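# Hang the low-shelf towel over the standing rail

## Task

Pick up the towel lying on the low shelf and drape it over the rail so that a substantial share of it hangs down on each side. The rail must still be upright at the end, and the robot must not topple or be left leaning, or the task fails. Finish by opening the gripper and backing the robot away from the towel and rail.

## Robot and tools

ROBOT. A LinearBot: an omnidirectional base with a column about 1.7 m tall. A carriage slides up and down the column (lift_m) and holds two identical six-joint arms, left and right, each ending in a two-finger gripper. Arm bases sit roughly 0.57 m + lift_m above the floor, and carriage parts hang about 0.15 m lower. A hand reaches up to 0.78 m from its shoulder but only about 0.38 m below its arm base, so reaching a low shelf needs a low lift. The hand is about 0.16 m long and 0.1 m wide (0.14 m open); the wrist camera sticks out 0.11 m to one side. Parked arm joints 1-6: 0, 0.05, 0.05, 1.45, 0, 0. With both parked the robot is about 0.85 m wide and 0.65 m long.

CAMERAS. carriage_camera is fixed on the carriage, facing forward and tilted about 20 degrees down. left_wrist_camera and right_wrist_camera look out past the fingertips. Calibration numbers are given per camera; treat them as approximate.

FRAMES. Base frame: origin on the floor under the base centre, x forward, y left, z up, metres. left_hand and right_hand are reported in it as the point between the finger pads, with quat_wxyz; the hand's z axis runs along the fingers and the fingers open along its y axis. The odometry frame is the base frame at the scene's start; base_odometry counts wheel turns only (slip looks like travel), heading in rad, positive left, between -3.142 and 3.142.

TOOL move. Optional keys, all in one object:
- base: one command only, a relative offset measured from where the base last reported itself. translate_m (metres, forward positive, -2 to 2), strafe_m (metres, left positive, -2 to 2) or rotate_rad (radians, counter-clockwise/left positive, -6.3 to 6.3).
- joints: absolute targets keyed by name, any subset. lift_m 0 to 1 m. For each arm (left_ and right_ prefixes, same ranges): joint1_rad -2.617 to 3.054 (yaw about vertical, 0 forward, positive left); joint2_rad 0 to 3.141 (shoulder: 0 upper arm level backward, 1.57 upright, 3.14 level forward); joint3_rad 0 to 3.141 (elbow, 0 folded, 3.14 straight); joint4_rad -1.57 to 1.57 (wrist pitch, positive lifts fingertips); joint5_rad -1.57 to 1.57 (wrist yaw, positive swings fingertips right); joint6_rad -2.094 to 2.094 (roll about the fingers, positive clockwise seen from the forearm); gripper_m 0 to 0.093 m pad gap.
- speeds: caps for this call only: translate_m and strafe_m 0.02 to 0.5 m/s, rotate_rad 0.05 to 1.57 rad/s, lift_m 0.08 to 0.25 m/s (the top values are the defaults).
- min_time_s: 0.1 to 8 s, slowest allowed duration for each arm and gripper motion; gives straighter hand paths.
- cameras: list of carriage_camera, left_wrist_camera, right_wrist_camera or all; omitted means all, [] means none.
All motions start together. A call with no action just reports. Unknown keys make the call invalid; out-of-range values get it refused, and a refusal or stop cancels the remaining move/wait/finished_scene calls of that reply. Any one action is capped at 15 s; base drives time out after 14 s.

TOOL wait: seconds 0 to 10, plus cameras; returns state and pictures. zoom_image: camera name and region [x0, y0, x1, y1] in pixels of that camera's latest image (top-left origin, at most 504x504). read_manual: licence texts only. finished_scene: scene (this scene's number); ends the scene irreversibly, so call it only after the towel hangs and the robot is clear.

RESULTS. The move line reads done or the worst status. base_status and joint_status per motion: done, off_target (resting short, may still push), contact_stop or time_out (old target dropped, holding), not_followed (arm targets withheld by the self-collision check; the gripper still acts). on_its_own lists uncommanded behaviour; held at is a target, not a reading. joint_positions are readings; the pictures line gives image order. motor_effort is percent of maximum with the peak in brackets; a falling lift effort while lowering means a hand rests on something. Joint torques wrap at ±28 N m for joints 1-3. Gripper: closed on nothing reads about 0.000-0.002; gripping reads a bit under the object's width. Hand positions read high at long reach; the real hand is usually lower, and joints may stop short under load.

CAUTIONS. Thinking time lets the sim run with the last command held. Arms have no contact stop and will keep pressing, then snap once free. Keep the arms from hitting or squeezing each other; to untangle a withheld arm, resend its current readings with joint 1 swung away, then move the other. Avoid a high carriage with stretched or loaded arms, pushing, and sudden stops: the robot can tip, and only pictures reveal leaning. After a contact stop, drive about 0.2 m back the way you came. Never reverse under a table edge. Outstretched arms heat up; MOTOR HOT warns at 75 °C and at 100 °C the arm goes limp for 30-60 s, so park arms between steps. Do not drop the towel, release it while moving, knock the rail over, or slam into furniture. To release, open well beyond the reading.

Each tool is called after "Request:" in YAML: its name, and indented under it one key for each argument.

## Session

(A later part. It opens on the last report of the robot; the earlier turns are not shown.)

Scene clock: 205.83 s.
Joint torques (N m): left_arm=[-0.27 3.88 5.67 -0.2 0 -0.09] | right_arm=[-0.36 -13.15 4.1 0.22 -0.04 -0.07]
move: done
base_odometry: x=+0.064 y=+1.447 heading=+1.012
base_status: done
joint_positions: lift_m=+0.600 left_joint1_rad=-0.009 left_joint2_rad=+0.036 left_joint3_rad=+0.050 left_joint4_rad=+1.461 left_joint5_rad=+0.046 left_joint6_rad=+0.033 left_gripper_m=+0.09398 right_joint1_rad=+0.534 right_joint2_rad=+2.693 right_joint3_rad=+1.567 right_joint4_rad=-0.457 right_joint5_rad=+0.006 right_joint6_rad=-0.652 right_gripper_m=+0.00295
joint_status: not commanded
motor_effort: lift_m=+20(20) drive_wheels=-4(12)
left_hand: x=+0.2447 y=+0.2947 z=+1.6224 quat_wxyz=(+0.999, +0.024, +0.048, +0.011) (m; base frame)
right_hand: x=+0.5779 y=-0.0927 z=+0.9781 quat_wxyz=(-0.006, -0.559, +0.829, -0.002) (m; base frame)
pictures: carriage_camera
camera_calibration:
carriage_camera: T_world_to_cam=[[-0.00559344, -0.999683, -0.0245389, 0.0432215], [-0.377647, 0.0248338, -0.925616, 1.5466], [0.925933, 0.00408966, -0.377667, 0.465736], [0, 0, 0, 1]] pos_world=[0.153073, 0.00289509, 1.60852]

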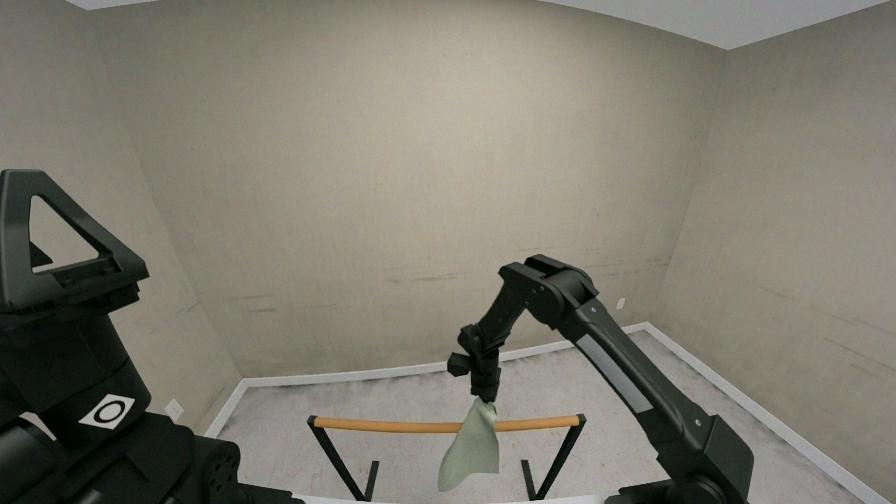

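Request:
move:
  base: {"translate_m": 0.13}
  speeds: {"translate_m": 0.15}
  cameras: ["carriage_camera", "left_wrist_camera"]

Request:
zoom_image:
  camera: "carriage_camera"
  region: [250, 250, 650, 500]

Scene clock: 209.90 s.
Joint torques (N m): left_arm=[-0.28 3.88 5.72 -0.18 -0.01 -0.06] | right_arm=[-0.5 -13.15 4.03 0.2 0.01 -0.07]
move: done
base_odometry: x=+0.133 y=+1.557 heading=+1.013
base_status: done
joint_positions: lift_m=+0.600 left_joint1_rad=-0.009 left_joint2_rad=+0.036 left_joint3_rad=+0.050 left_joint4_rad=+1.461 left_joint5_rad=+0.046 left_joint6_rad=+0.033 left_gripper_m=+0.09398 right_joint1_rad=+0.535 right_joint2_rad=+2.693 right_joint3_rad=+1.567 right_joint4_rad=-0.457 right_joint5_rad=+0.005 right_joint6_rad=-0.653 right_gripper_m=+0.00294
joint_status: not commanded
motor_effort: lift_m=+20(20) drive_wheels=+4(13)
left_hand: x=+0.2447 y=+0.2947 z=+1.6224 quat_wxyz=(+0.999, +0.024, +0.048, +0.011) (m; base frame)
right_hand: x=+0.5777 y=-0.0925 z=+0.9781 quat_wxyz=(-0.007, -0.559, +0.829, -0.002) (m; base frame)
pictures: carriage_camera, left_wrist_camera
camera_calibration:
carriage_camera: T_world_to_cam=[[-0.00559344, -0.999683, -0.0245389, 0.0432215], [-0.377647, 0.0248338, -0.925616, 1.5466], [0.925933, 0.00408966, -0.377667, 0.465736], [0, 0, 0, 1]] pos_world=[0.153073, 0.00289509, 1.60852]
left_wrist_camera: T_world_to_cam=[[0.0406942, -0.996591, -0.0717613, 0.398873], [0.74584, 0.0780899, -0.661532, 0.869676], [0.664881, -0.0266019, 0.746475, -1.24507], [0, 0, 0, 1]] pos_world=[0.162951, 0.296479, 1.53335]

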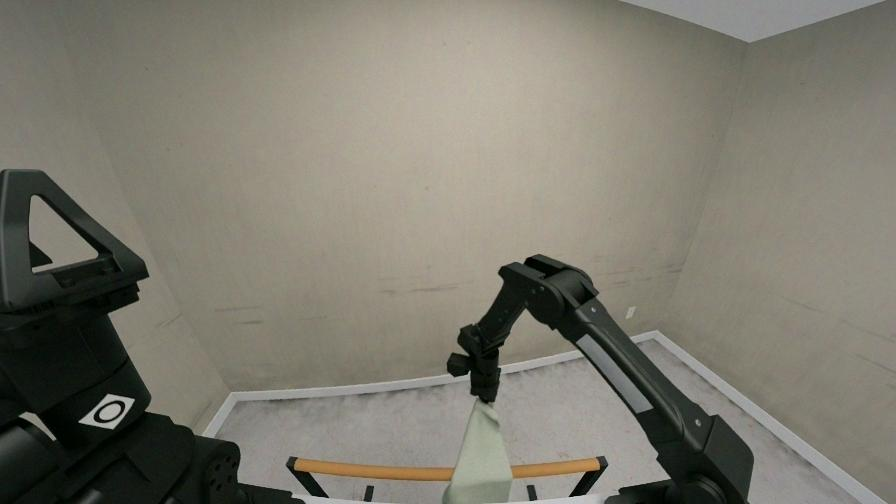

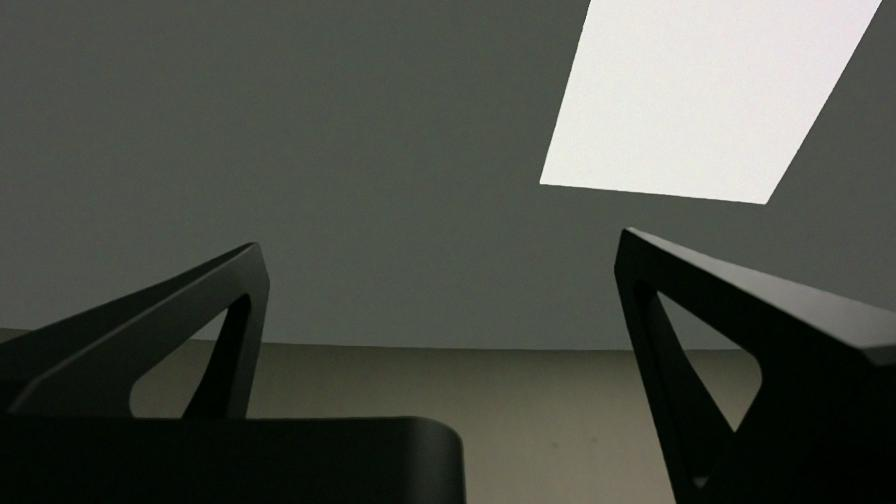

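Scaled by 1.260 from the camera's 896x504 image, which has a finer 1280x720 frame.

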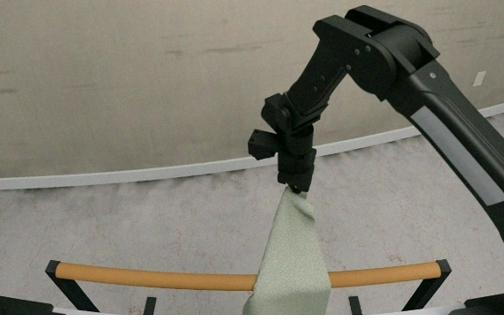

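Request:
move:
  joints: {"right_joint1_rad": 0.47, "right_joint2_rad": 2.85, "right_joint3_rad": 1.523, "right_joint4_rad": 0.26, "right_joint5_rad": 0, "right_joint6_rad": -0.65}
  min_time_s: 3.5
  cameras: ["carriage_camera"]

Request:
move:
  joints: {"lift_m": 0.42}
  speeds: {"lift_m": 0.08}
  cameras: ["carriage_camera", "right_wrist_camera"]

Request:
zoom_image:
  camera: "carriage_camera"
  region: [250, 250, 650, 500]

Scene clock: 225.40 s.
Joint torques (N m): left_arm=[-0.29 3.97 5.65 -0.2 -0.01 -0.08] | right_arm=[-1.1 -12.27 3.7 1.46 -0.02 0.12]
move: done
base_odometry: x=+0.133 y=+1.557 heading=+1.013
base_status: not commanded
joint_positions: lift_m=+0.600 left_joint1_rad=-0.009 left_joint2_rad=+0.036 left_joint3_rad=+0.050 left_joint4_rad=+1.461 left_joint5_rad=+0.046 left_joint6_rad=+0.033 left_gripper_m=+0.09398 right_joint1_rad=+0.479 right_joint2_rad=+2.823 right_joint3_rad=+1.530 right_joint4_rad=+0.238 right_joint5_rad=+0.005 right_joint6_rad=-0.653 right_gripper_m=+0.00293
joint_status: all done
motor_effort: lift_m=+20(20) drive_wheels=+4(4)
left_hand: x=+0.2447 y=+0.2947 z=+1.6224 quat_wxyz=(+0.999, +0.024, +0.048, +0.011) (m; base frame)
right_hand: x=+0.6797 y=-0.0658 z=+0.9542 quat_wxyz=(+0.253, -0.518, +0.817, -0.024) (m; base frame)
pictures: carriage_camera
camera_calibration:
carriage_camera: T_world_to_cam=[[-0.00559344, -0.999683, -0.0245389, 0.0432215], [-0.377647, 0.0248338, -0.925616, 1.5466], [0.925933, 0.00408966, -0.377667, 0.465736], [0, 0, 0, 1]] pos_world=[0.153073, 0.00289509, 1.60852]

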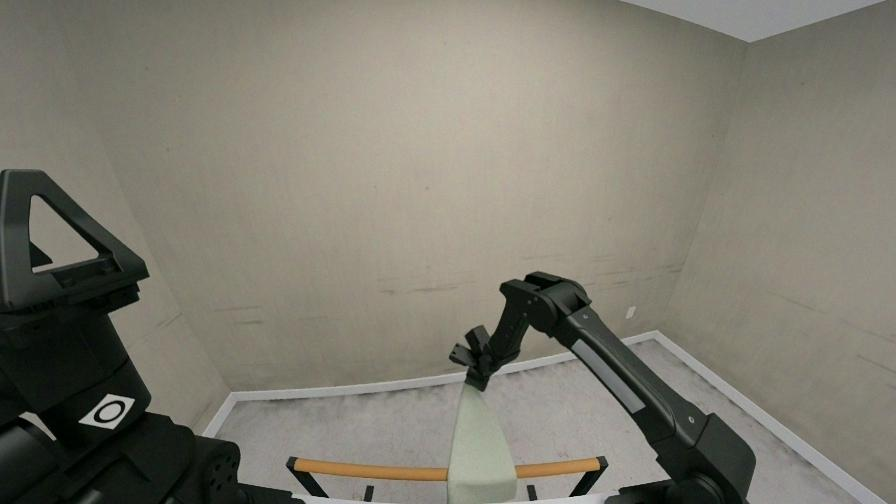

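Scene clock: 228.00 s.
Joint torques (N m): left_arm=[-0.14 3.92 5.79 -0.22 -0.01 -0.06] | right_arm=[-0.98 -12.89 3.82 1.38 -0.02 0.11]
move: done
base_odometry: x=+0.133 y=+1.557 heading=+1.013
base_status: not commanded
joint_positions: lift_m=+0.420 left_joint1_rad=-0.009 left_joint2_rad=+0.036 left_joint3_rad=+0.050 left_joint4_rad=+1.461 left_joint5_rad=+0.046 left_joint6_rad=+0.033 left_gripper_m=+0.09398 right_joint1_rad=+0.478 right_joint2_rad=+2.830 right_joint3_rad=+1.528 right_joint4_rad=+0.246 right_joint5_rad=+0.005 right_joint6_rad=-0.653 right_gripper_m=+0.00293
joint_status: all done
motor_effort: lift_m=+20(21) drive_wheels=+4(4)
left_hand: x=+0.2447 y=+0.2947 z=+1.4424 quat_wxyz=(+0.999, +0.024, +0.048, +0.011) (m; base frame)
right_hand: x=+0.6788 y=-0.0665 z=+0.7717 quat_wxyz=(+0.254, -0.518, +0.817, -0.025) (m; base frame)
pictures: carriage_camera, right_wrist_camera
camera_calibration:
carriage_camera: T_world_to_cam=[[-0.00559344, -0.999683, -0.0245389, 0.0388042], [-0.377647, 0.0248338, -0.925616, 1.37998], [0.925933, 0.00408966, -0.377667, 0.397752], [0, 0, 0, 1]] pos_world=[0.153073, 0.00289509, 1.4285]
right_wrist_camera: T_world_to_cam=[[0.849924, -0.46795, 0.242181, -0.785587], [-0.514, -0.837441, 0.185733, 0.161931], [0.115898, -0.28234, -0.952288, 0.764082], [0, 0, 0, 1]] pos_world=[0.662366, -0.0162762, 0.887804]

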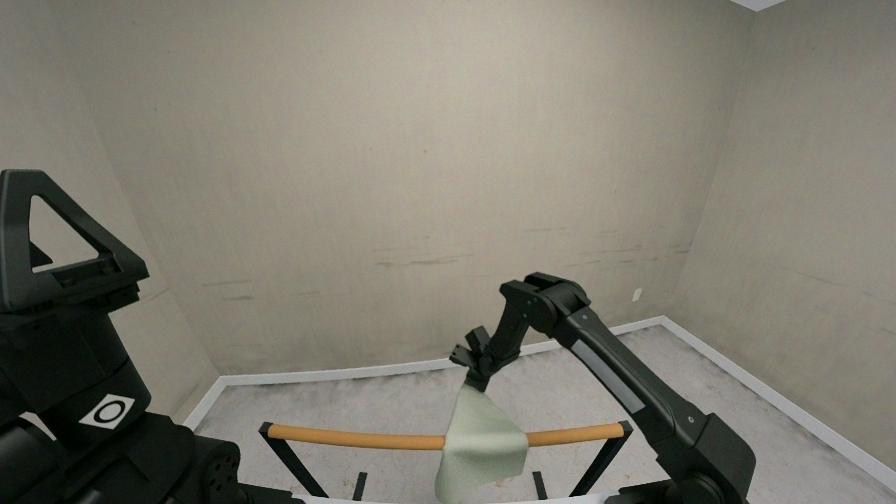

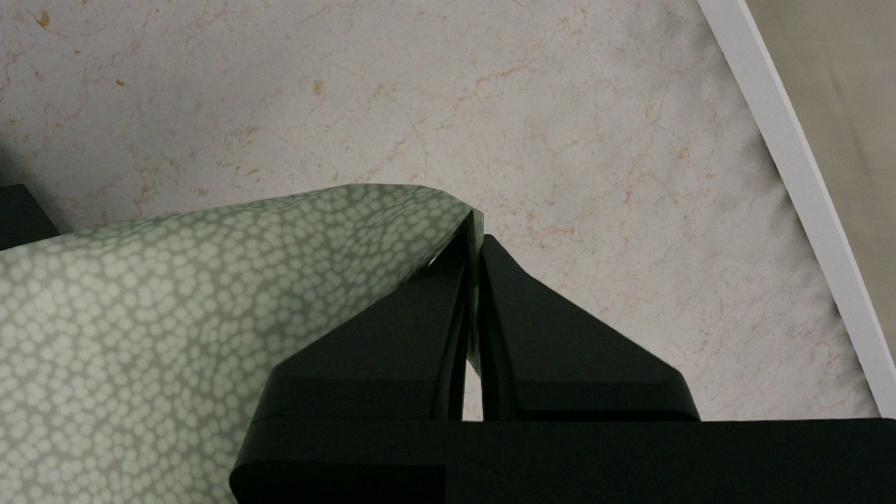

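Scaled by 1.260 from the camera's 896x504 image, which has a finer 1280x720 frame.

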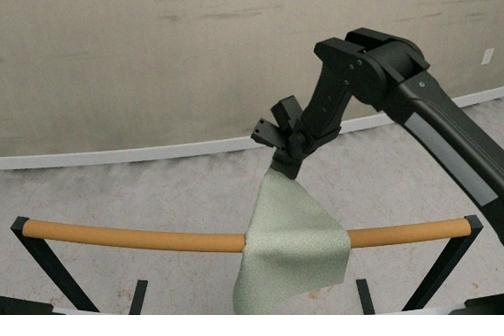

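Request:
move:
  joints: {"lift_m": 0.37}
  speeds: {"lift_m": 0.08}
  cameras: ["carriage_camera"]

Request:
zoom_image:
  camera: "carriage_camera"
  region: [350, 350, 600, 500]

Scene clock: 241.43 s.
Joint torques (N m): left_arm=[-0.29 3.84 5.68 -0.21 0 -0.09] | right_arm=[-1.18 -13.18 3.73 1.36 -0.03 0.12]
move: done
base_odometry: x=+0.133 y=+1.557 heading=+1.013
base_status: not commanded
joint_positions: lift_m=+0.370 left_joint1_rad=-0.009 left_joint2_rad=+0.036 left_joint3_rad=+0.050 left_joint4_rad=+1.461 left_joint5_rad=+0.046 left_joint6_rad=+0.033 left_gripper_m=+0.09398 right_joint1_rad=+0.478 right_joint2_rad=+2.833 right_joint3_rad=+1.527 right_joint4_rad=+0.254 right_joint5_rad=+0.004 right_joint6_rad=-0.653 right_gripper_m=+0.00293
joint_status: all done
motor_effort: lift_m=+19(20) drive_wheels=+4(4)
left_hand: x=+0.2447 y=+0.2947 z=+1.3924 quat_wxyz=(+0.999, +0.024, +0.048, +0.011) (m; base frame)
right_hand: x=+0.6790 y=-0.0662 z=+0.7211 quat_wxyz=(+0.256, -0.517, +0.816, -0.024) (m; base frame)
pictures: carriage_camera
camera_calibration:
carriage_camera: T_world_to_cam=[[-0.00559344, -0.999683, -0.0245389, 0.037579], [-0.377647, 0.0248338, -0.925616, 1.33376], [0.925933, 0.00408966, -0.377667, 0.378894], [0, 0, 0, 1]] pos_world=[0.153073, 0.00289509, 1.37857]

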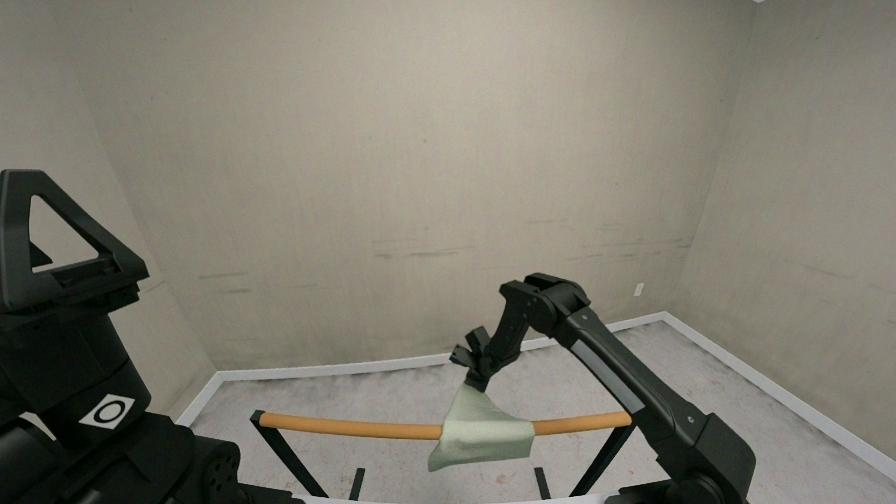

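Scaled by 2.016 from the camera's 896x504 image, which has a finer 1280x720 frame.

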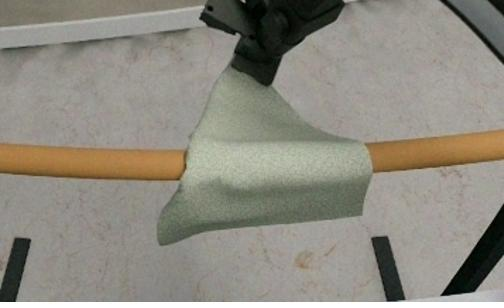

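Request:
move:
  joints: {"lift_m": 0.58, "right_joint1_rad": 0.5, "right_joint2_rad": 2.68, "right_joint3_rad": 1.5, "right_joint4_rad": -0.4, "right_joint5_rad": 0, "right_joint6_rad": -0.65}
  speeds: {"lift_m": 0.12}
  min_time_s: 2.5
  cameras: ["carriage_camera"]

Request:
zoom_image:
  camera: "carriage_camera"
  region: [350, 350, 600, 500]

Scene clock: 260.20 s.
Joint torques (N m): left_arm=[-0.29 3.9 5.64 -0.2 0.01 -0.08] | right_arm=[0.49 -17.43 3.03 0.09 -0.04 0.09]
move: done
base_odometry: x=+0.133 y=+1.557 heading=+1.013
base_status: not commanded
joint_positions: lift_m=+0.580 left_joint1_rad=-0.009 left_joint2_rad=+0.036 left_joint3_rad=+0.050 left_joint4_rad=+1.461 left_joint5_rad=+0.046 left_joint6_rad=+0.033 left_gripper_m=+0.09398 right_joint1_rad=+0.493 right_joint2_rad=+2.721 right_joint3_rad=+1.507 right_joint4_rad=-0.383 right_joint5_rad=+0.004 right_joint6_rad=-0.653 right_gripper_m=+0.00293
joint_status: all done
motor_effort: lift_m=+25(30) drive_wheels=+4(4)
left_hand: x=+0.2447 y=+0.2947 z=+1.6018 quat_wxyz=(+0.999, +0.024, +0.048, +0.011) (m; base frame)
right_hand: x=+0.5704 y=-0.1158 z=+0.9377 quat_wxyz=(-0.013, -0.542, +0.840, -0.001) (m; base frame)
pictures: carriage_camera
camera_calibration:
carriage_camera: T_world_to_cam=[[-0.00559344, -0.999683, -0.0245389, 0.0427159], [-0.377647, 0.0248338, -0.925616, 1.52753], [0.925933, 0.00408966, -0.377667, 0.457954], [0, 0, 0, 1]] pos_world=[0.153073, 0.00289509, 1.58791]

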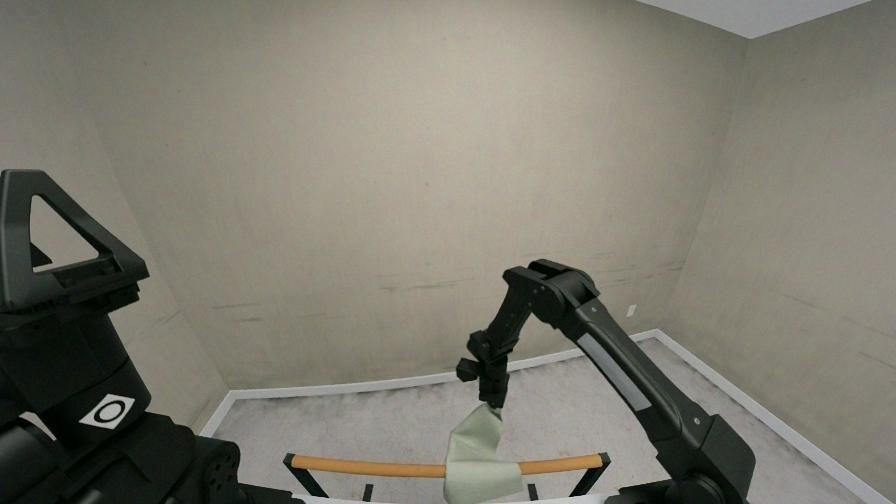

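Scaled by 2.016 from the camera's 896x504 image, which has a finer 1280x720 frame.

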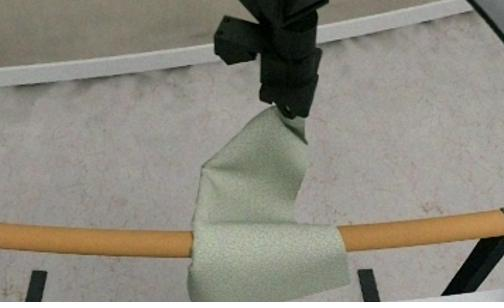

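Request:
move:
  joints: {"lift_m": 0.7}
  speeds: {"lift_m": 0.15}
  cameras: []

Request:
move:
  base: {"translate_m": -0.24}
  speeds: {"translate_m": 0.2}
  cameras: ["carriage_camera"]

Request:
zoom_image:
  camera: "carriage_camera"
  region: [350, 350, 600, 500]

Scene clock: 272.13 s.
Joint torques (N m): left_arm=[-0.31 3.85 5.71 -0.23 0.01 -0.1] | right_arm=[0.32 -16.03 3.43 0.13 -0.04 0.08]
move: done
base_odometry: x=+0.133 y=+1.557 heading=+1.013
base_status: not commanded
joint_positions: lift_m=+0.700 left_joint1_rad=-0.009 left_joint2_rad=+0.036 left_joint3_rad=+0.050 left_joint4_rad=+1.461 left_joint5_rad=+0.046 left_joint6_rad=+0.033 left_gripper_m=+0.09398 right_joint1_rad=+0.493 right_joint2_rad=+2.706 right_joint3_rad=+1.504 right_joint4_rad=-0.391 right_joint5_rad=+0.004 right_joint6_rad=-0.653 right_gripper_m=+0.00293
joint_status: all done
motor_effort: lift_m=+25(30) drive_wheels=+4(4)
left_hand: x=+0.2447 y=+0.2947 z=+1.7218 quat_wxyz=(+0.999, +0.024, +0.048, +0.011) (m; base frame)
right_hand: x=+0.5716 y=-0.1150 z=+1.0629 quat_wxyz=(-0.012, -0.542, +0.840, -0.001) (m; base frame)
pictures: none
No camera images: "cameras" was empty.

Scene clock: 274.57 s.
Joint torques (N m): left_arm=[-0.32 3.84 5.67 -0.17 -0.03 -0.09] | right_arm=[0.17 -16.1 3.36 0.15 -0.03 0.09]
move: done
base_odometry: x=+0.005 y=+1.354 heading=+1.013
base_status: done
joint_positions: lift_m=+0.700 left_joint1_rad=-0.009 left_joint2_rad=+0.036 left_joint3_rad=+0.050 left_joint4_rad=+1.460 left_joint5_rad=+0.046 left_joint6_rad=+0.033 left_gripper_m=+0.09398 right_joint1_rad=+0.496 right_joint2_rad=+2.706 right_joint3_rad=+1.504 right_joint4_rad=-0.392 right_joint5_rad=+0.004 right_joint6_rad=-0.653 right_gripper_m=+0.00293
joint_status: not commanded
motor_effort: lift_m=+24(25) drive_wheels=-1(11)
left_hand: x=+0.2448 y=+0.2947 z=+1.7218 quat_wxyz=(+0.999, +0.024, +0.048, +0.011) (m; base frame)
right_hand: x=+0.5709 y=-0.1144 z=+1.0629 quat_wxyz=(-0.012, -0.543, +0.840, -0.001) (m; base frame)
pictures: carriage_camera
camera_calibration:
carriage_camera: T_world_to_cam=[[-0.00559344, -0.999683, -0.0245389, 0.0456612], [-0.377647, 0.0248338, -0.925616, 1.63863], [0.925933, 0.00408966, -0.377667, 0.503284], [0, 0, 0, 1]] pos_world=[0.153073, 0.00289509, 1.70794]

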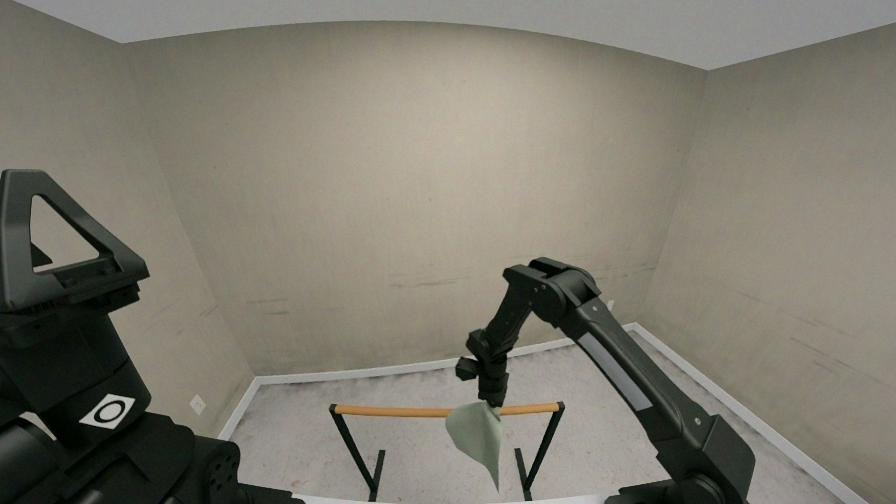

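Scaled by 2.016 from the camera's 896x504 image, which has a finer 1280x720 frame.

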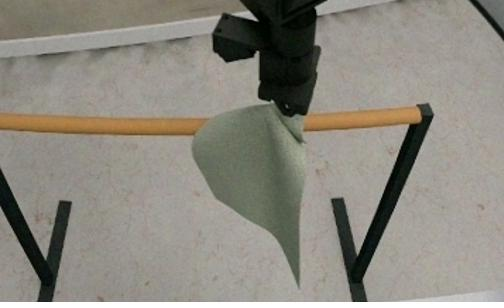

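Request:
wait:
  seconds: 1
  cameras: ["carriage_camera", "right_wrist_camera"]

Request:
zoom_image:
  camera: "carriage_camera"
  region: [350, 350, 600, 500]

Scene clock: 280.03 s.
Joint torques (N m): left_arm=[-0.27 3.89 5.7 -0.2 0 -0.07] | right_arm=[0.21 -16.09 3.48 0.14 -0.03 0.1]
base_odometry: x=+0.005 y=+1.354 heading=+1.013
base_status: done
joint_positions: lift_m=+0.700 left_joint1_rad=-0.009 left_joint2_rad=+0.036 left_joint3_rad=+0.050 left_joint4_rad=+1.460 left_joint5_rad=+0.046 left_joint6_rad=+0.033 left_gripper_m=+0.09398 right_joint1_rad=+0.496 right_joint2_rad=+2.706 right_joint3_rad=+1.504 right_joint4_rad=-0.392 right_joint5_rad=+0.004 right_joint6_rad=-0.653 right_gripper_m=+0.00293
joint_status: not commanded
motor_effort: lift_m=+24(25) drive_wheels=-1(11)
left_hand: x=+0.2448 y=+0.2947 z=+1.7218 quat_wxyz=(+0.999, +0.024, +0.048, +0.011) (m; base frame)
right_hand: x=+0.5709 y=-0.1144 z=+1.0629 quat_wxyz=(-0.012, -0.543, +0.840, -0.001) (m; base frame)
wait: 1.00 s; at rest from the start
pictures: carriage_camera, right_wrist_camera
camera_calibration:
carriage_camera: T_world_to_cam=[[-0.00559344, -0.999683, -0.0245389, 0.0456612], [-0.377647, 0.0248338, -0.925616, 1.63863], [0.925933, 0.00408966, -0.377667, 0.503284], [0, 0, 0, 1]] pos_world=[0.153073, 0.00289509, 1.70794]
right_wrist_camera: T_world_to_cam=[[0.900037, -0.430188, -0.0698046, -0.47952], [-0.309987, -0.7445, 0.591294, -0.524641], [-0.306337, -0.510548, -0.803429, 1.09711], [0, 0, 0, 1]] pos_world=[0.605038, -0.036752, 1.15819]

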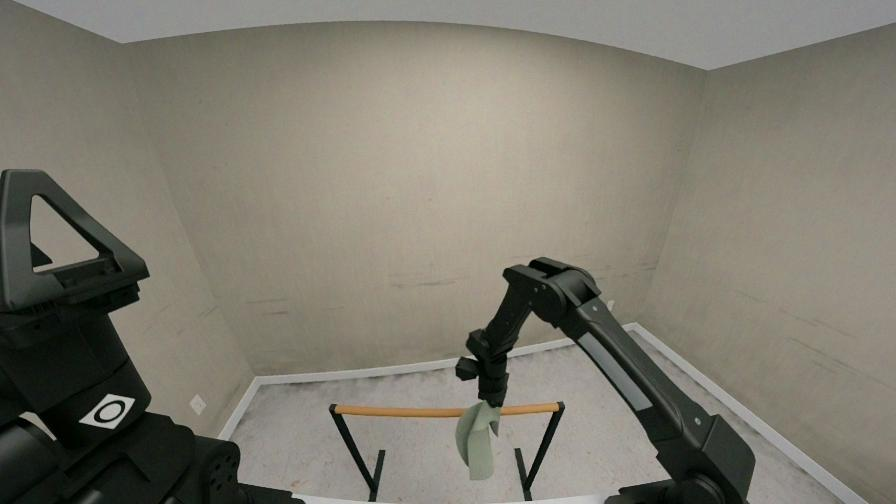

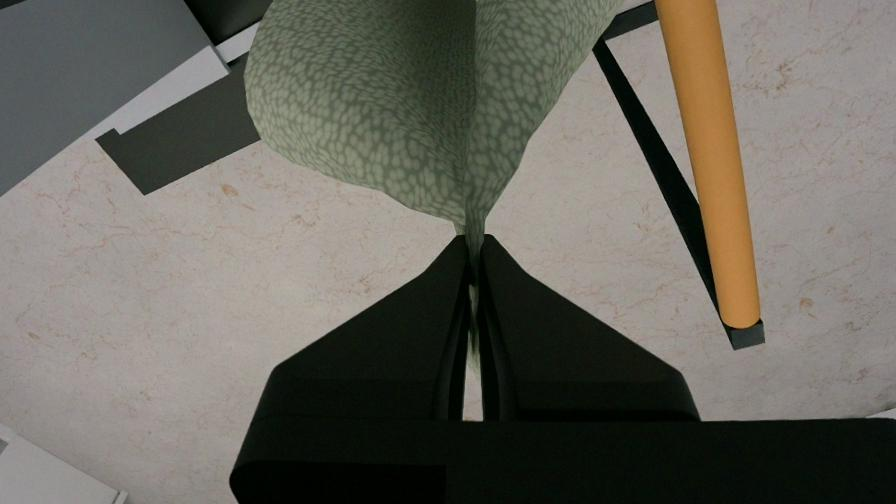

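Scaled by 2.016 from the camera's 896x504 image, which has a finer 1280x720 frame.

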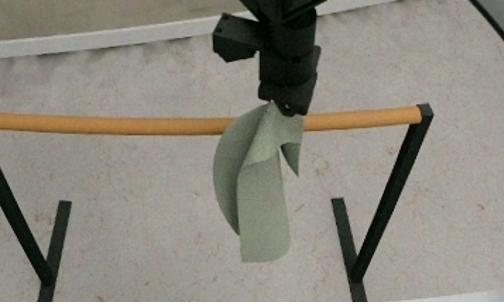

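Request:
move:
  joints: {"lift_m": 0.635}
  speeds: {"lift_m": 0.15}
  cameras: []

Request:
move:
  base: {"translate_m": 0.24}
  speeds: {"translate_m": 0.15}
  cameras: ["carriage_camera"]

Request:
move:
  joints: {"lift_m": 0.37}
  speeds: {"lift_m": 0.12}
  cameras: ["carriage_camera", "right_wrist_camera"]

Request:
zoom_image:
  camera: "carriage_camera"
  region: [350, 350, 600, 500]

Scene clock: 288.47 s.
Joint torques (N m): left_arm=[-0.25 3.81 5.67 -0.2 0 -0.07] | right_arm=[0.16 -15.6 3.64 0.16 -0.02 0.08]
move: done
base_odometry: x=+0.005 y=+1.354 heading=+1.013
base_status: not commanded
joint_positions: lift_m=+0.635 left_joint1_rad=-0.009 left_joint2_rad=+0.036 left_joint3_rad=+0.050 left_joint4_rad=+1.460 left_joint5_rad=+0.046 left_joint6_rad=+0.033 left_gripper_m=+0.09398 right_joint1_rad=+0.496 right_joint2_rad=+2.701 right_joint3_rad=+1.502 right_joint4_rad=-0.393 right_joint5_rad=+0.004 right_joint6_rad=-0.653 right_gripper_m=+0.00293
joint_status: all done
motor_effort: lift_m=+20(21) drive_wheels=+1(1)
left_hand: x=+0.2448 y=+0.2947 z=+1.6574 quat_wxyz=(+0.999, +0.024, +0.048, +0.011) (m; base frame)
right_hand: x=+0.5714 y=-0.1141 z=+1.0001 quat_wxyz=(-0.011, -0.543, +0.840, -0.001) (m; base frame)
pictures: none
No camera images: "cameras" was empty.

Scene clock: 291.07 s.
Joint torques (N m): left_arm=[-0.27 3.95 5.74 -0.21 0 -0.09] | right_arm=[-0.14 -15.62 3.6 0.18 -0.03 0.09]
move: done
base_odometry: x=+0.132 y=+1.557 heading=+1.013
base_status: done
joint_positions: lift_m=+0.635 left_joint1_rad=-0.009 left_joint2_rad=+0.036 left_joint3_rad=+0.050 left_joint4_rad=+1.460 left_joint5_rad=+0.046 left_joint6_rad=+0.033 left_gripper_m=+0.09398 right_joint1_rad=+0.498 right_joint2_rad=+2.701 right_joint3_rad=+1.502 right_joint4_rad=-0.394 right_joint5_rad=+0.004 right_joint6_rad=-0.653 right_gripper_m=+0.00293
joint_status: not commanded
motor_effort: lift_m=+20(20) drive_wheels=+4(9)
left_hand: x=+0.2448 y=+0.2947 z=+1.6574 quat_wxyz=(+0.999, +0.024, +0.048, +0.011) (m; base frame)
right_hand: x=+0.5708 y=-0.1132 z=+1.0001 quat_wxyz=(-0.011, -0.544, +0.839, -0.001) (m; base frame)
pictures: carriage_camera
camera_calibration:
carriage_camera: T_world_to_cam=[[-0.00559344, -0.999683, -0.0245389, 0.0440807], [-0.377647, 0.0248338, -0.925616, 1.57901], [0.925933, 0.00408966, -0.377667, 0.478959], [0, 0, 0, 1]] pos_world=[0.153073, 0.00289509, 1.64353]

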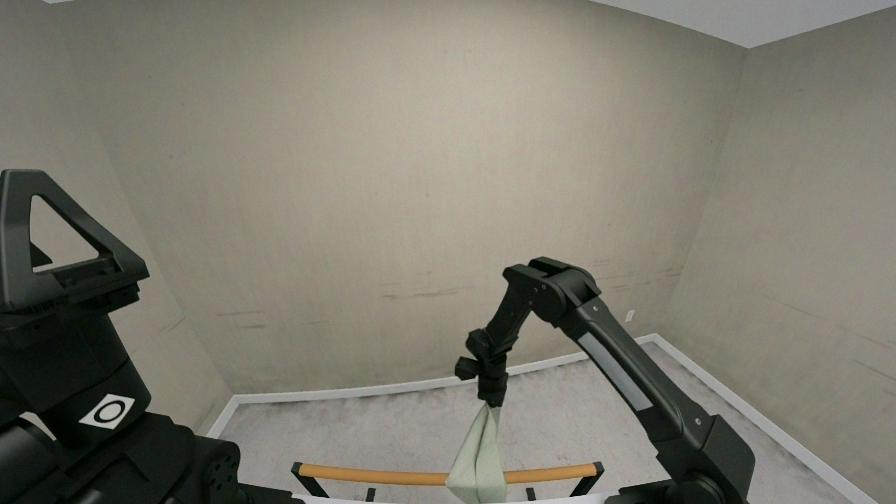

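Scene clock: 293.67 s.
Joint torques (N m): left_arm=[-0.21 3.92 5.61 -0.21 0.01 -0.1] | right_arm=[0.08 -15.35 3.69 0.21 -0.01 0.09]
move: done
base_odometry: x=+0.132 y=+1.557 heading=+1.013
base_status: not commanded
joint_positions: lift_m=+0.370 left_joint1_rad=-0.009 left_joint2_rad=+0.036 left_joint3_rad=+0.050 left_joint4_rad=+1.460 left_joint5_rad=+0.046 left_joint6_rad=+0.033 left_gripper_m=+0.09398 right_joint1_rad=+0.498 right_joint2_rad=+2.700 right_joint3_rad=+1.502 right_joint4_rad=-0.398 right_joint5_rad=+0.003 right_joint6_rad=-0.653 right_gripper_m=+0.00293
joint_status: all done
motor_effort: lift_m=+20(20) drive_wheels=-3(4)
left_hand: x=+0.2448 y=+0.2947 z=+1.3923 quat_wxyz=(+0.999, +0.024, +0.048, +0.011) (m; base frame)
right_hand: x=+0.5705 y=-0.1132 z=+0.7358 quat_wxyz=(-0.012, -0.544, +0.839, -0.001) (m; base frame)
pictures: carriage_camera, right_wrist_camera
camera_calibration:
carriage_camera: T_world_to_cam=[[-0.00559344, -0.999683, -0.0245389, 0.0375767], [-0.377647, 0.0248338, -0.925616, 1.33368], [0.925933, 0.00408966, -0.377667, 0.378859], [0, 0, 0, 1]] pos_world=[0.153073, 0.00289509, 1.37848]
right_wrist_camera: T_world_to_cam=[[0.901125, -0.427765, -0.0706436, -0.501214], [-0.307598, -0.745607, 0.591146, -0.331904], [-0.305544, -0.510966, -0.803465, 0.834282], [0, 0, 0, 1]] pos_world=[0.604473, -0.035582, 0.831112]

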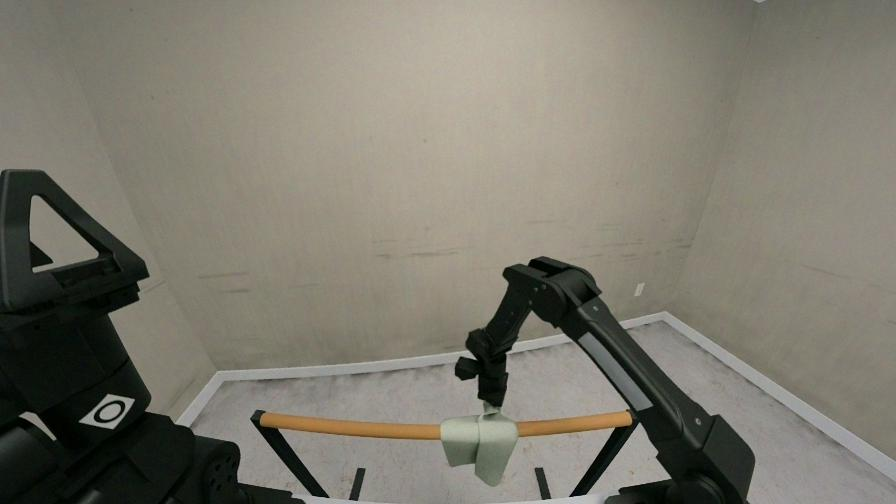

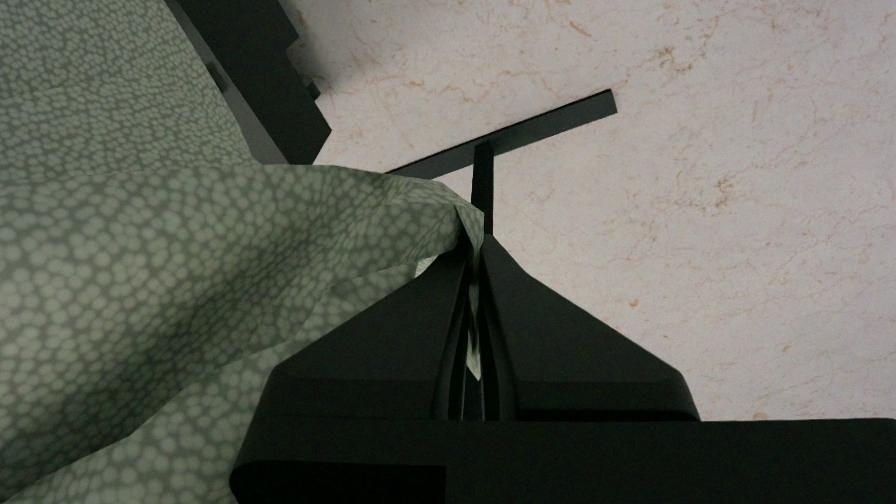

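Scaled by 2.016 from the camera's 896x504 image, which has a finer 1280x720 frame.

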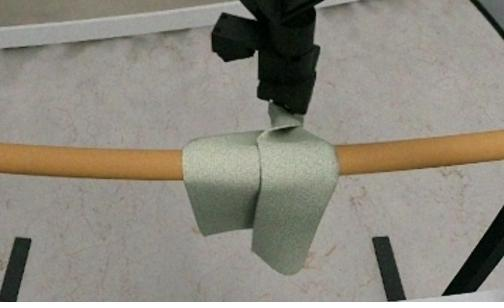

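Request:
move:
  base: {"translate_m": -0.03}
  speeds: {"translate_m": 0.05}
  cameras: []

Request:
move:
  joints: {"right_gripper_m": 0.05}
  min_time_s: 2
  cameras: ["carriage_camera", "right_wrist_camera"]

Request:
zoom_image:
  camera: "carriage_camera"
  region: [350, 350, 600, 500]

Scene clock: 301.53 s.
Joint torques (N m): left_arm=[-0.29 3.88 5.7 -0.2 0 -0.07] | right_arm=[-0.1 -15.66 3.59 0.21 -0.01 0.09]
move: done
base_odometry: x=+0.116 y=+1.532 heading=+1.014
base_status: done
joint_positions: lift_m=+0.370 left_joint1_rad=-0.009 left_joint2_rad=+0.036 left_joint3_rad=+0.050 left_joint4_rad=+1.460 left_joint5_rad=+0.046 left_joint6_rad=+0.033 left_gripper_m=+0.09398 right_joint1_rad=+0.499 right_joint2_rad=+2.700 right_joint3_rad=+1.502 right_joint4_rad=-0.398 right_joint5_rad=+0.003 right_joint6_rad=-0.653 right_gripper_m=+0.00293
joint_status: not commanded
motor_effort: lift_m=+20(21) drive_wheels=+3(11)
left_hand: x=+0.2450 y=+0.2947 z=+1.3923 quat_wxyz=(+0.998, +0.024, +0.048, +0.011) (m; base frame)
right_hand: x=+0.5704 y=-0.1130 z=+0.7358 quat_wxyz=(-0.012, -0.545, +0.839, -0.001) (m; base frame)
pictures: none
No camera images: "cameras" was empty.

Scene clock: 303.83 s.
Joint torques (N m): left_arm=[-0.27 3.89 5.7 -0.2 0.01 -0.07] | right_arm=[-0.13 -15.47 3.64 0.2 -0.03 0.09]
move: done
base_odometry: x=+0.116 y=+1.532 heading=+1.014
base_status: not commanded
joint_positions: lift_m=+0.370 left_joint1_rad=-0.009 left_joint2_rad=+0.036 left_joint3_rad=+0.050 left_joint4_rad=+1.460 left_joint5_rad=+0.046 left_joint6_rad=+0.033 left_gripper_m=+0.09398 right_joint1_rad=+0.499 right_joint2_rad=+2.700 right_joint3_rad=+1.502 right_joint4_rad=-0.398 right_joint5_rad=+0.003 right_joint6_rad=-0.653 right_gripper_m=+0.04989
joint_status: all done
motor_effort: lift_m=+20(20) drive_wheels=+2(3)
left_hand: x=+0.2450 y=+0.2947 z=+1.3923 quat_wxyz=(+0.998, +0.024, +0.048, +0.011) (m; base frame)
right_hand: x=+0.5704 y=-0.1130 z=+0.7358 quat_wxyz=(-0.012, -0.545, +0.839, -0.001) (m; base frame)
pictures: carriage_camera, right_wrist_camera
camera_calibration:
carriage_camera: T_world_to_cam=[[-0.00559344, -0.999683, -0.0245389, 0.0375767], [-0.377647, 0.0248338, -0.925616, 1.33368], [0.925933, 0.00408966, -0.377667, 0.378859], [0, 0, 0, 1]] pos_world=[0.153073, 0.00289509, 1.37848]
right_wrist_camera: T_world_to_cam=[[0.901451, -0.427077, -0.0706436, -0.501078], [-0.307029, -0.745842, 0.591146, -0.332101], [-0.305154, -0.511199, -0.803465, 0.834125], [0, 0, 0, 1]] pos_world=[0.604269, -0.0352894, 0.831112]

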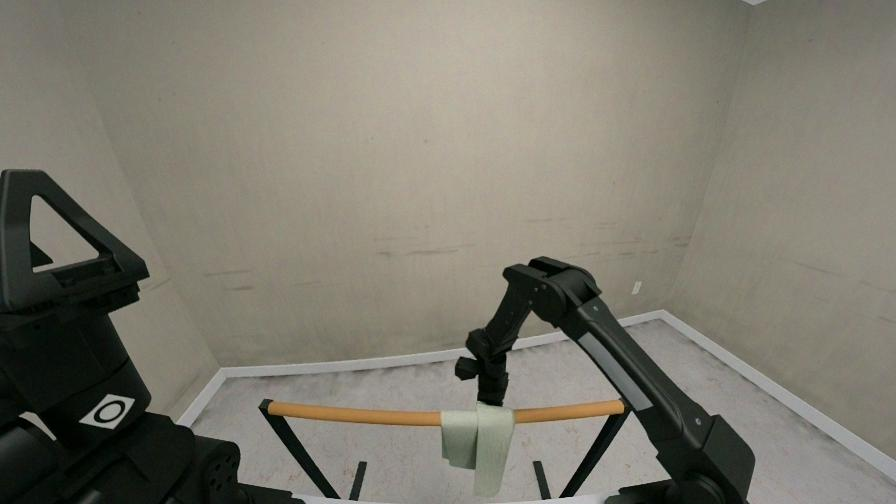

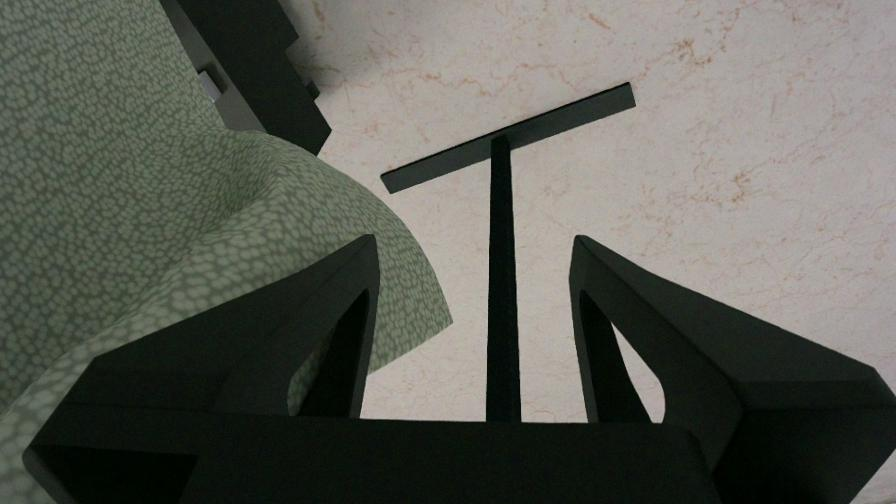

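Scaled by 2.016 from the camera's 896x504 image, which has a finer 1280x720 frame.

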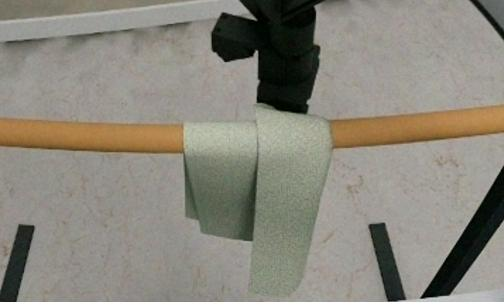

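Request:
move:
  joints: {"lift_m": 0.5}
  speeds: {"lift_m": 0.08}
  cameras: ["carriage_camera", "right_wrist_camera"]

Request:
zoom_image:
  camera: "carriage_camera"
  region: [350, 350, 600, 500]

Scene clock: 308.93 s.
Joint torques (N m): left_arm=[-0.31 3.82 5.72 -0.17 0 -0.06] | right_arm=[-0.14 -15.34 3.9 0.21 -0.02 0.09]
move: done
base_odometry: x=+0.116 y=+1.532 heading=+1.014
base_status: not commanded
joint_positions: lift_m=+0.500 left_joint1_rad=-0.009 left_joint2_rad=+0.036 left_joint3_rad=+0.050 left_joint4_rad=+1.460 left_joint5_rad=+0.046 left_joint6_rad=+0.033 left_gripper_m=+0.09398 right_joint1_rad=+0.499 right_joint2_rad=+2.699 right_joint3_rad=+1.501 right_joint4_rad=-0.398 right_joint5_rad=+0.003 right_joint6_rad=-0.653 right_gripper_m=+0.04989
joint_status: all done
motor_effort: lift_m=+25(30) drive_wheels=+2(3)
left_hand: x=+0.2450 y=+0.2947 z=+1.5218 quat_wxyz=(+0.998, +0.024, +0.048, +0.011) (m; base frame)
right_hand: x=+0.5700 y=-0.1132 z=+0.8653 quat_wxyz=(-0.013, -0.545, +0.839, -0.001) (m; base frame)
pictures: carriage_camera, right_wrist_camera
camera_calibration:
carriage_camera: T_world_to_cam=[[-0.00559344, -0.999683, -0.0245389, 0.0407528], [-0.377647, 0.0248338, -0.925616, 1.45348], [0.925933, 0.00408966, -0.377667, 0.427741], [0, 0, 0, 1]] pos_world=[0.153073, 0.00289509, 1.50791]
right_wrist_camera: T_world_to_cam=[[0.90138, -0.427116, -0.0713154, -0.491045], [-0.306435, -0.745518, 0.591862, -0.409894], [-0.305961, -0.511639, -0.802878, 0.937899], [0, 0, 0, 1]] pos_world=[0.603973, -0.0354509, 0.9606]

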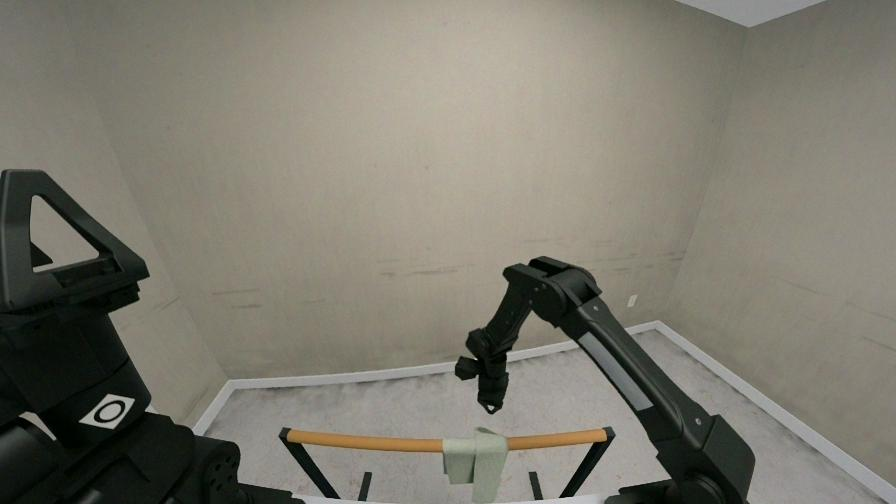

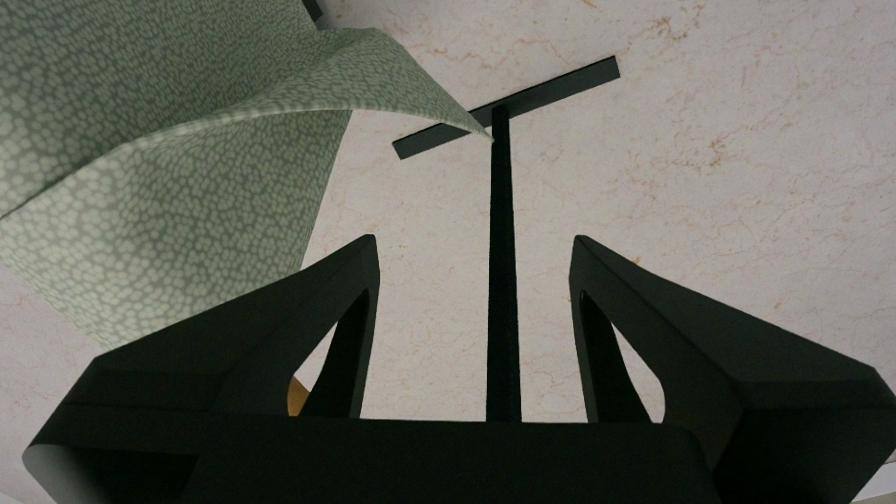

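Scaled by 2.016 from the camera's 896x504 image, which has a finer 1280x720 frame.

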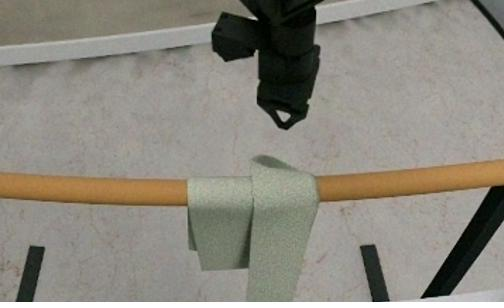

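Request:
move:
  joints: {"lift_m": 0.62}
  speeds: {"lift_m": 0.12}
  cameras: ["right_wrist_camera"]

Request:
move:
  base: {"translate_m": -0.6}
  speeds: {"translate_m": 0.25}
  cameras: ["carriage_camera"]

Request:
zoom_image:
  camera: "carriage_camera"
  region: [330, 280, 570, 480]

Scene clock: 314.37 s.
Joint torques (N m): left_arm=[-0.32 3.89 5.67 -0.2 -0.03 -0.1] | right_arm=[-0.16 -15.19 3.82 0.2 -0.01 0.09]
move: done
base_odometry: x=+0.116 y=+1.532 heading=+1.014
base_status: not commanded
joint_positions: lift_m=+0.620 left_joint1_rad=-0.009 left_joint2_rad=+0.036 left_joint3_rad=+0.050 left_joint4_rad=+1.460 left_joint5_rad=+0.046 left_joint6_rad=+0.033 left_gripper_m=+0.09398 right_joint1_rad=+0.499 right_joint2_rad=+2.697 right_joint3_rad=+1.500 right_joint4_rad=-0.399 right_joint5_rad=+0.003 right_joint6_rad=-0.653 right_gripper_m=+0.04989
joint_status: all done
motor_effort: lift_m=+24(30) drive_wheels=+2(3)
left_hand: x=+0.2450 y=+0.2947 z=+1.6418 quat_wxyz=(+0.998, +0.024, +0.048, +0.011) (m; base frame)
right_hand: x=+0.5703 y=-0.1130 z=+0.9861 quat_wxyz=(-0.012, -0.545, +0.839, -0.001) (m; base frame)
pictures: right_wrist_camera
camera_calibration:
right_wrist_camera: T_world_to_cam=[[0.901451, -0.427077, -0.0706436, -0.483358], [-0.307029, -0.745842, 0.591146, -0.480097], [-0.305154, -0.511199, -0.803465, 1.03519], [0, 0, 0, 1]] pos_world=[0.604211, -0.0353213, 1.0814]

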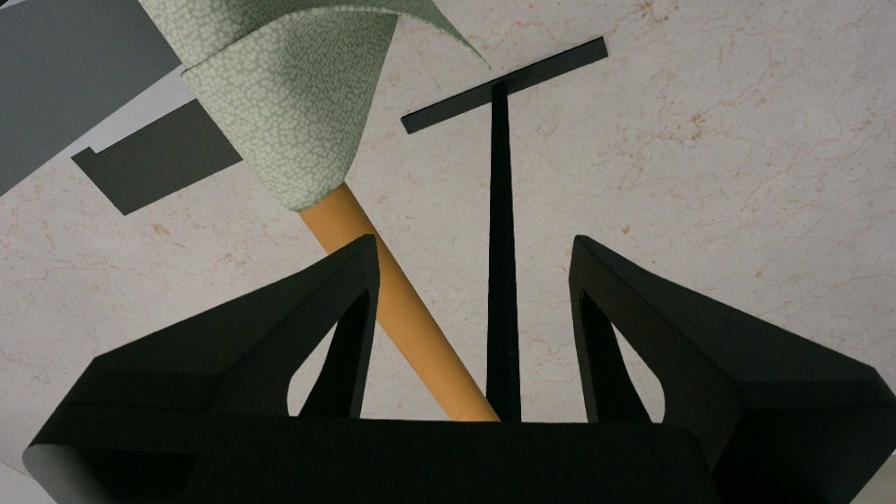

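Scene clock: 318.07 s.
Joint torques (N m): left_arm=[-0.32 3.84 5.76 -0.21 -0.02 -0.07] | right_arm=[-0.47 -15.2 3.81 0.17 -0.02 0.09]
move: done
base_odometry: x=-0.201 y=+1.023 heading=+1.014
base_status: done
joint_positions: lift_m=+0.620 left_joint1_rad=-0.009 left_joint2_rad=+0.036 left_joint3_rad=+0.050 left_joint4_rad=+1.460 left_joint5_rad=+0.046 left_joint6_rad=+0.033 left_gripper_m=+0.09398 right_joint1_rad=+0.500 right_joint2_rad=+2.697 right_joint3_rad=+1.500 right_joint4_rad=-0.399 right_joint5_rad=+0.004 right_joint6_rad=-0.653 right_gripper_m=+0.04989
joint_status: not commanded
motor_effort: lift_m=+24(25) drive_wheels=-1(13)
left_hand: x=+0.2450 y=+0.2947 z=+1.6418 quat_wxyz=(+0.998, +0.024, +0.048, +0.011) (m; base frame)
right_hand: x=+0.5702 y=-0.1128 z=+0.9861 quat_wxyz=(-0.012, -0.545, +0.838, -0.001) (m; base frame)
pictures: carriage_camera
camera_calibration:
carriage_camera: T_world_to_cam=[[-0.00559344, -0.999683, -0.0245389, 0.0436987], [-0.377647, 0.0248338, -0.925616, 1.5646], [0.925933, 0.00408966, -0.377667, 0.47308], [0, 0, 0, 1]] pos_world=[0.153073, 0.00289509, 1.62796]

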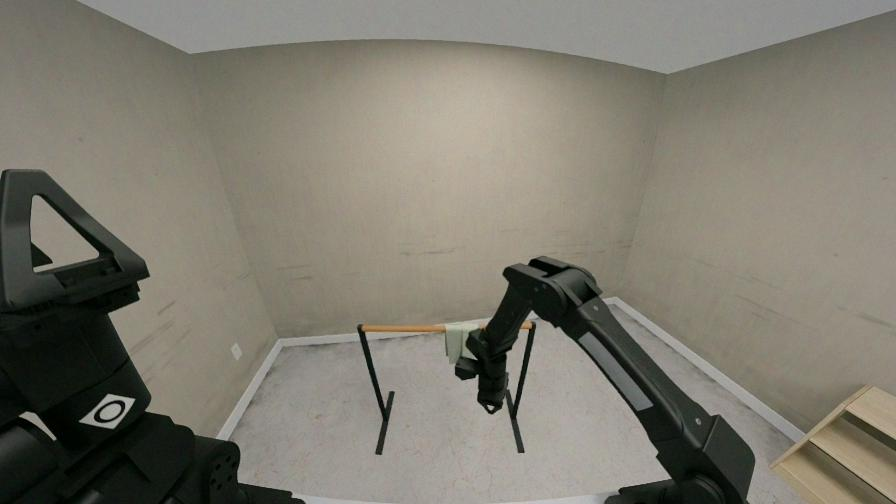

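Scaled by 2.100 from the camera's 896x504 image, which has a finer 1280x720 frame.

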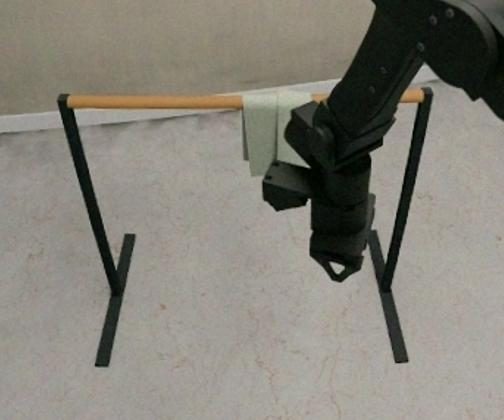

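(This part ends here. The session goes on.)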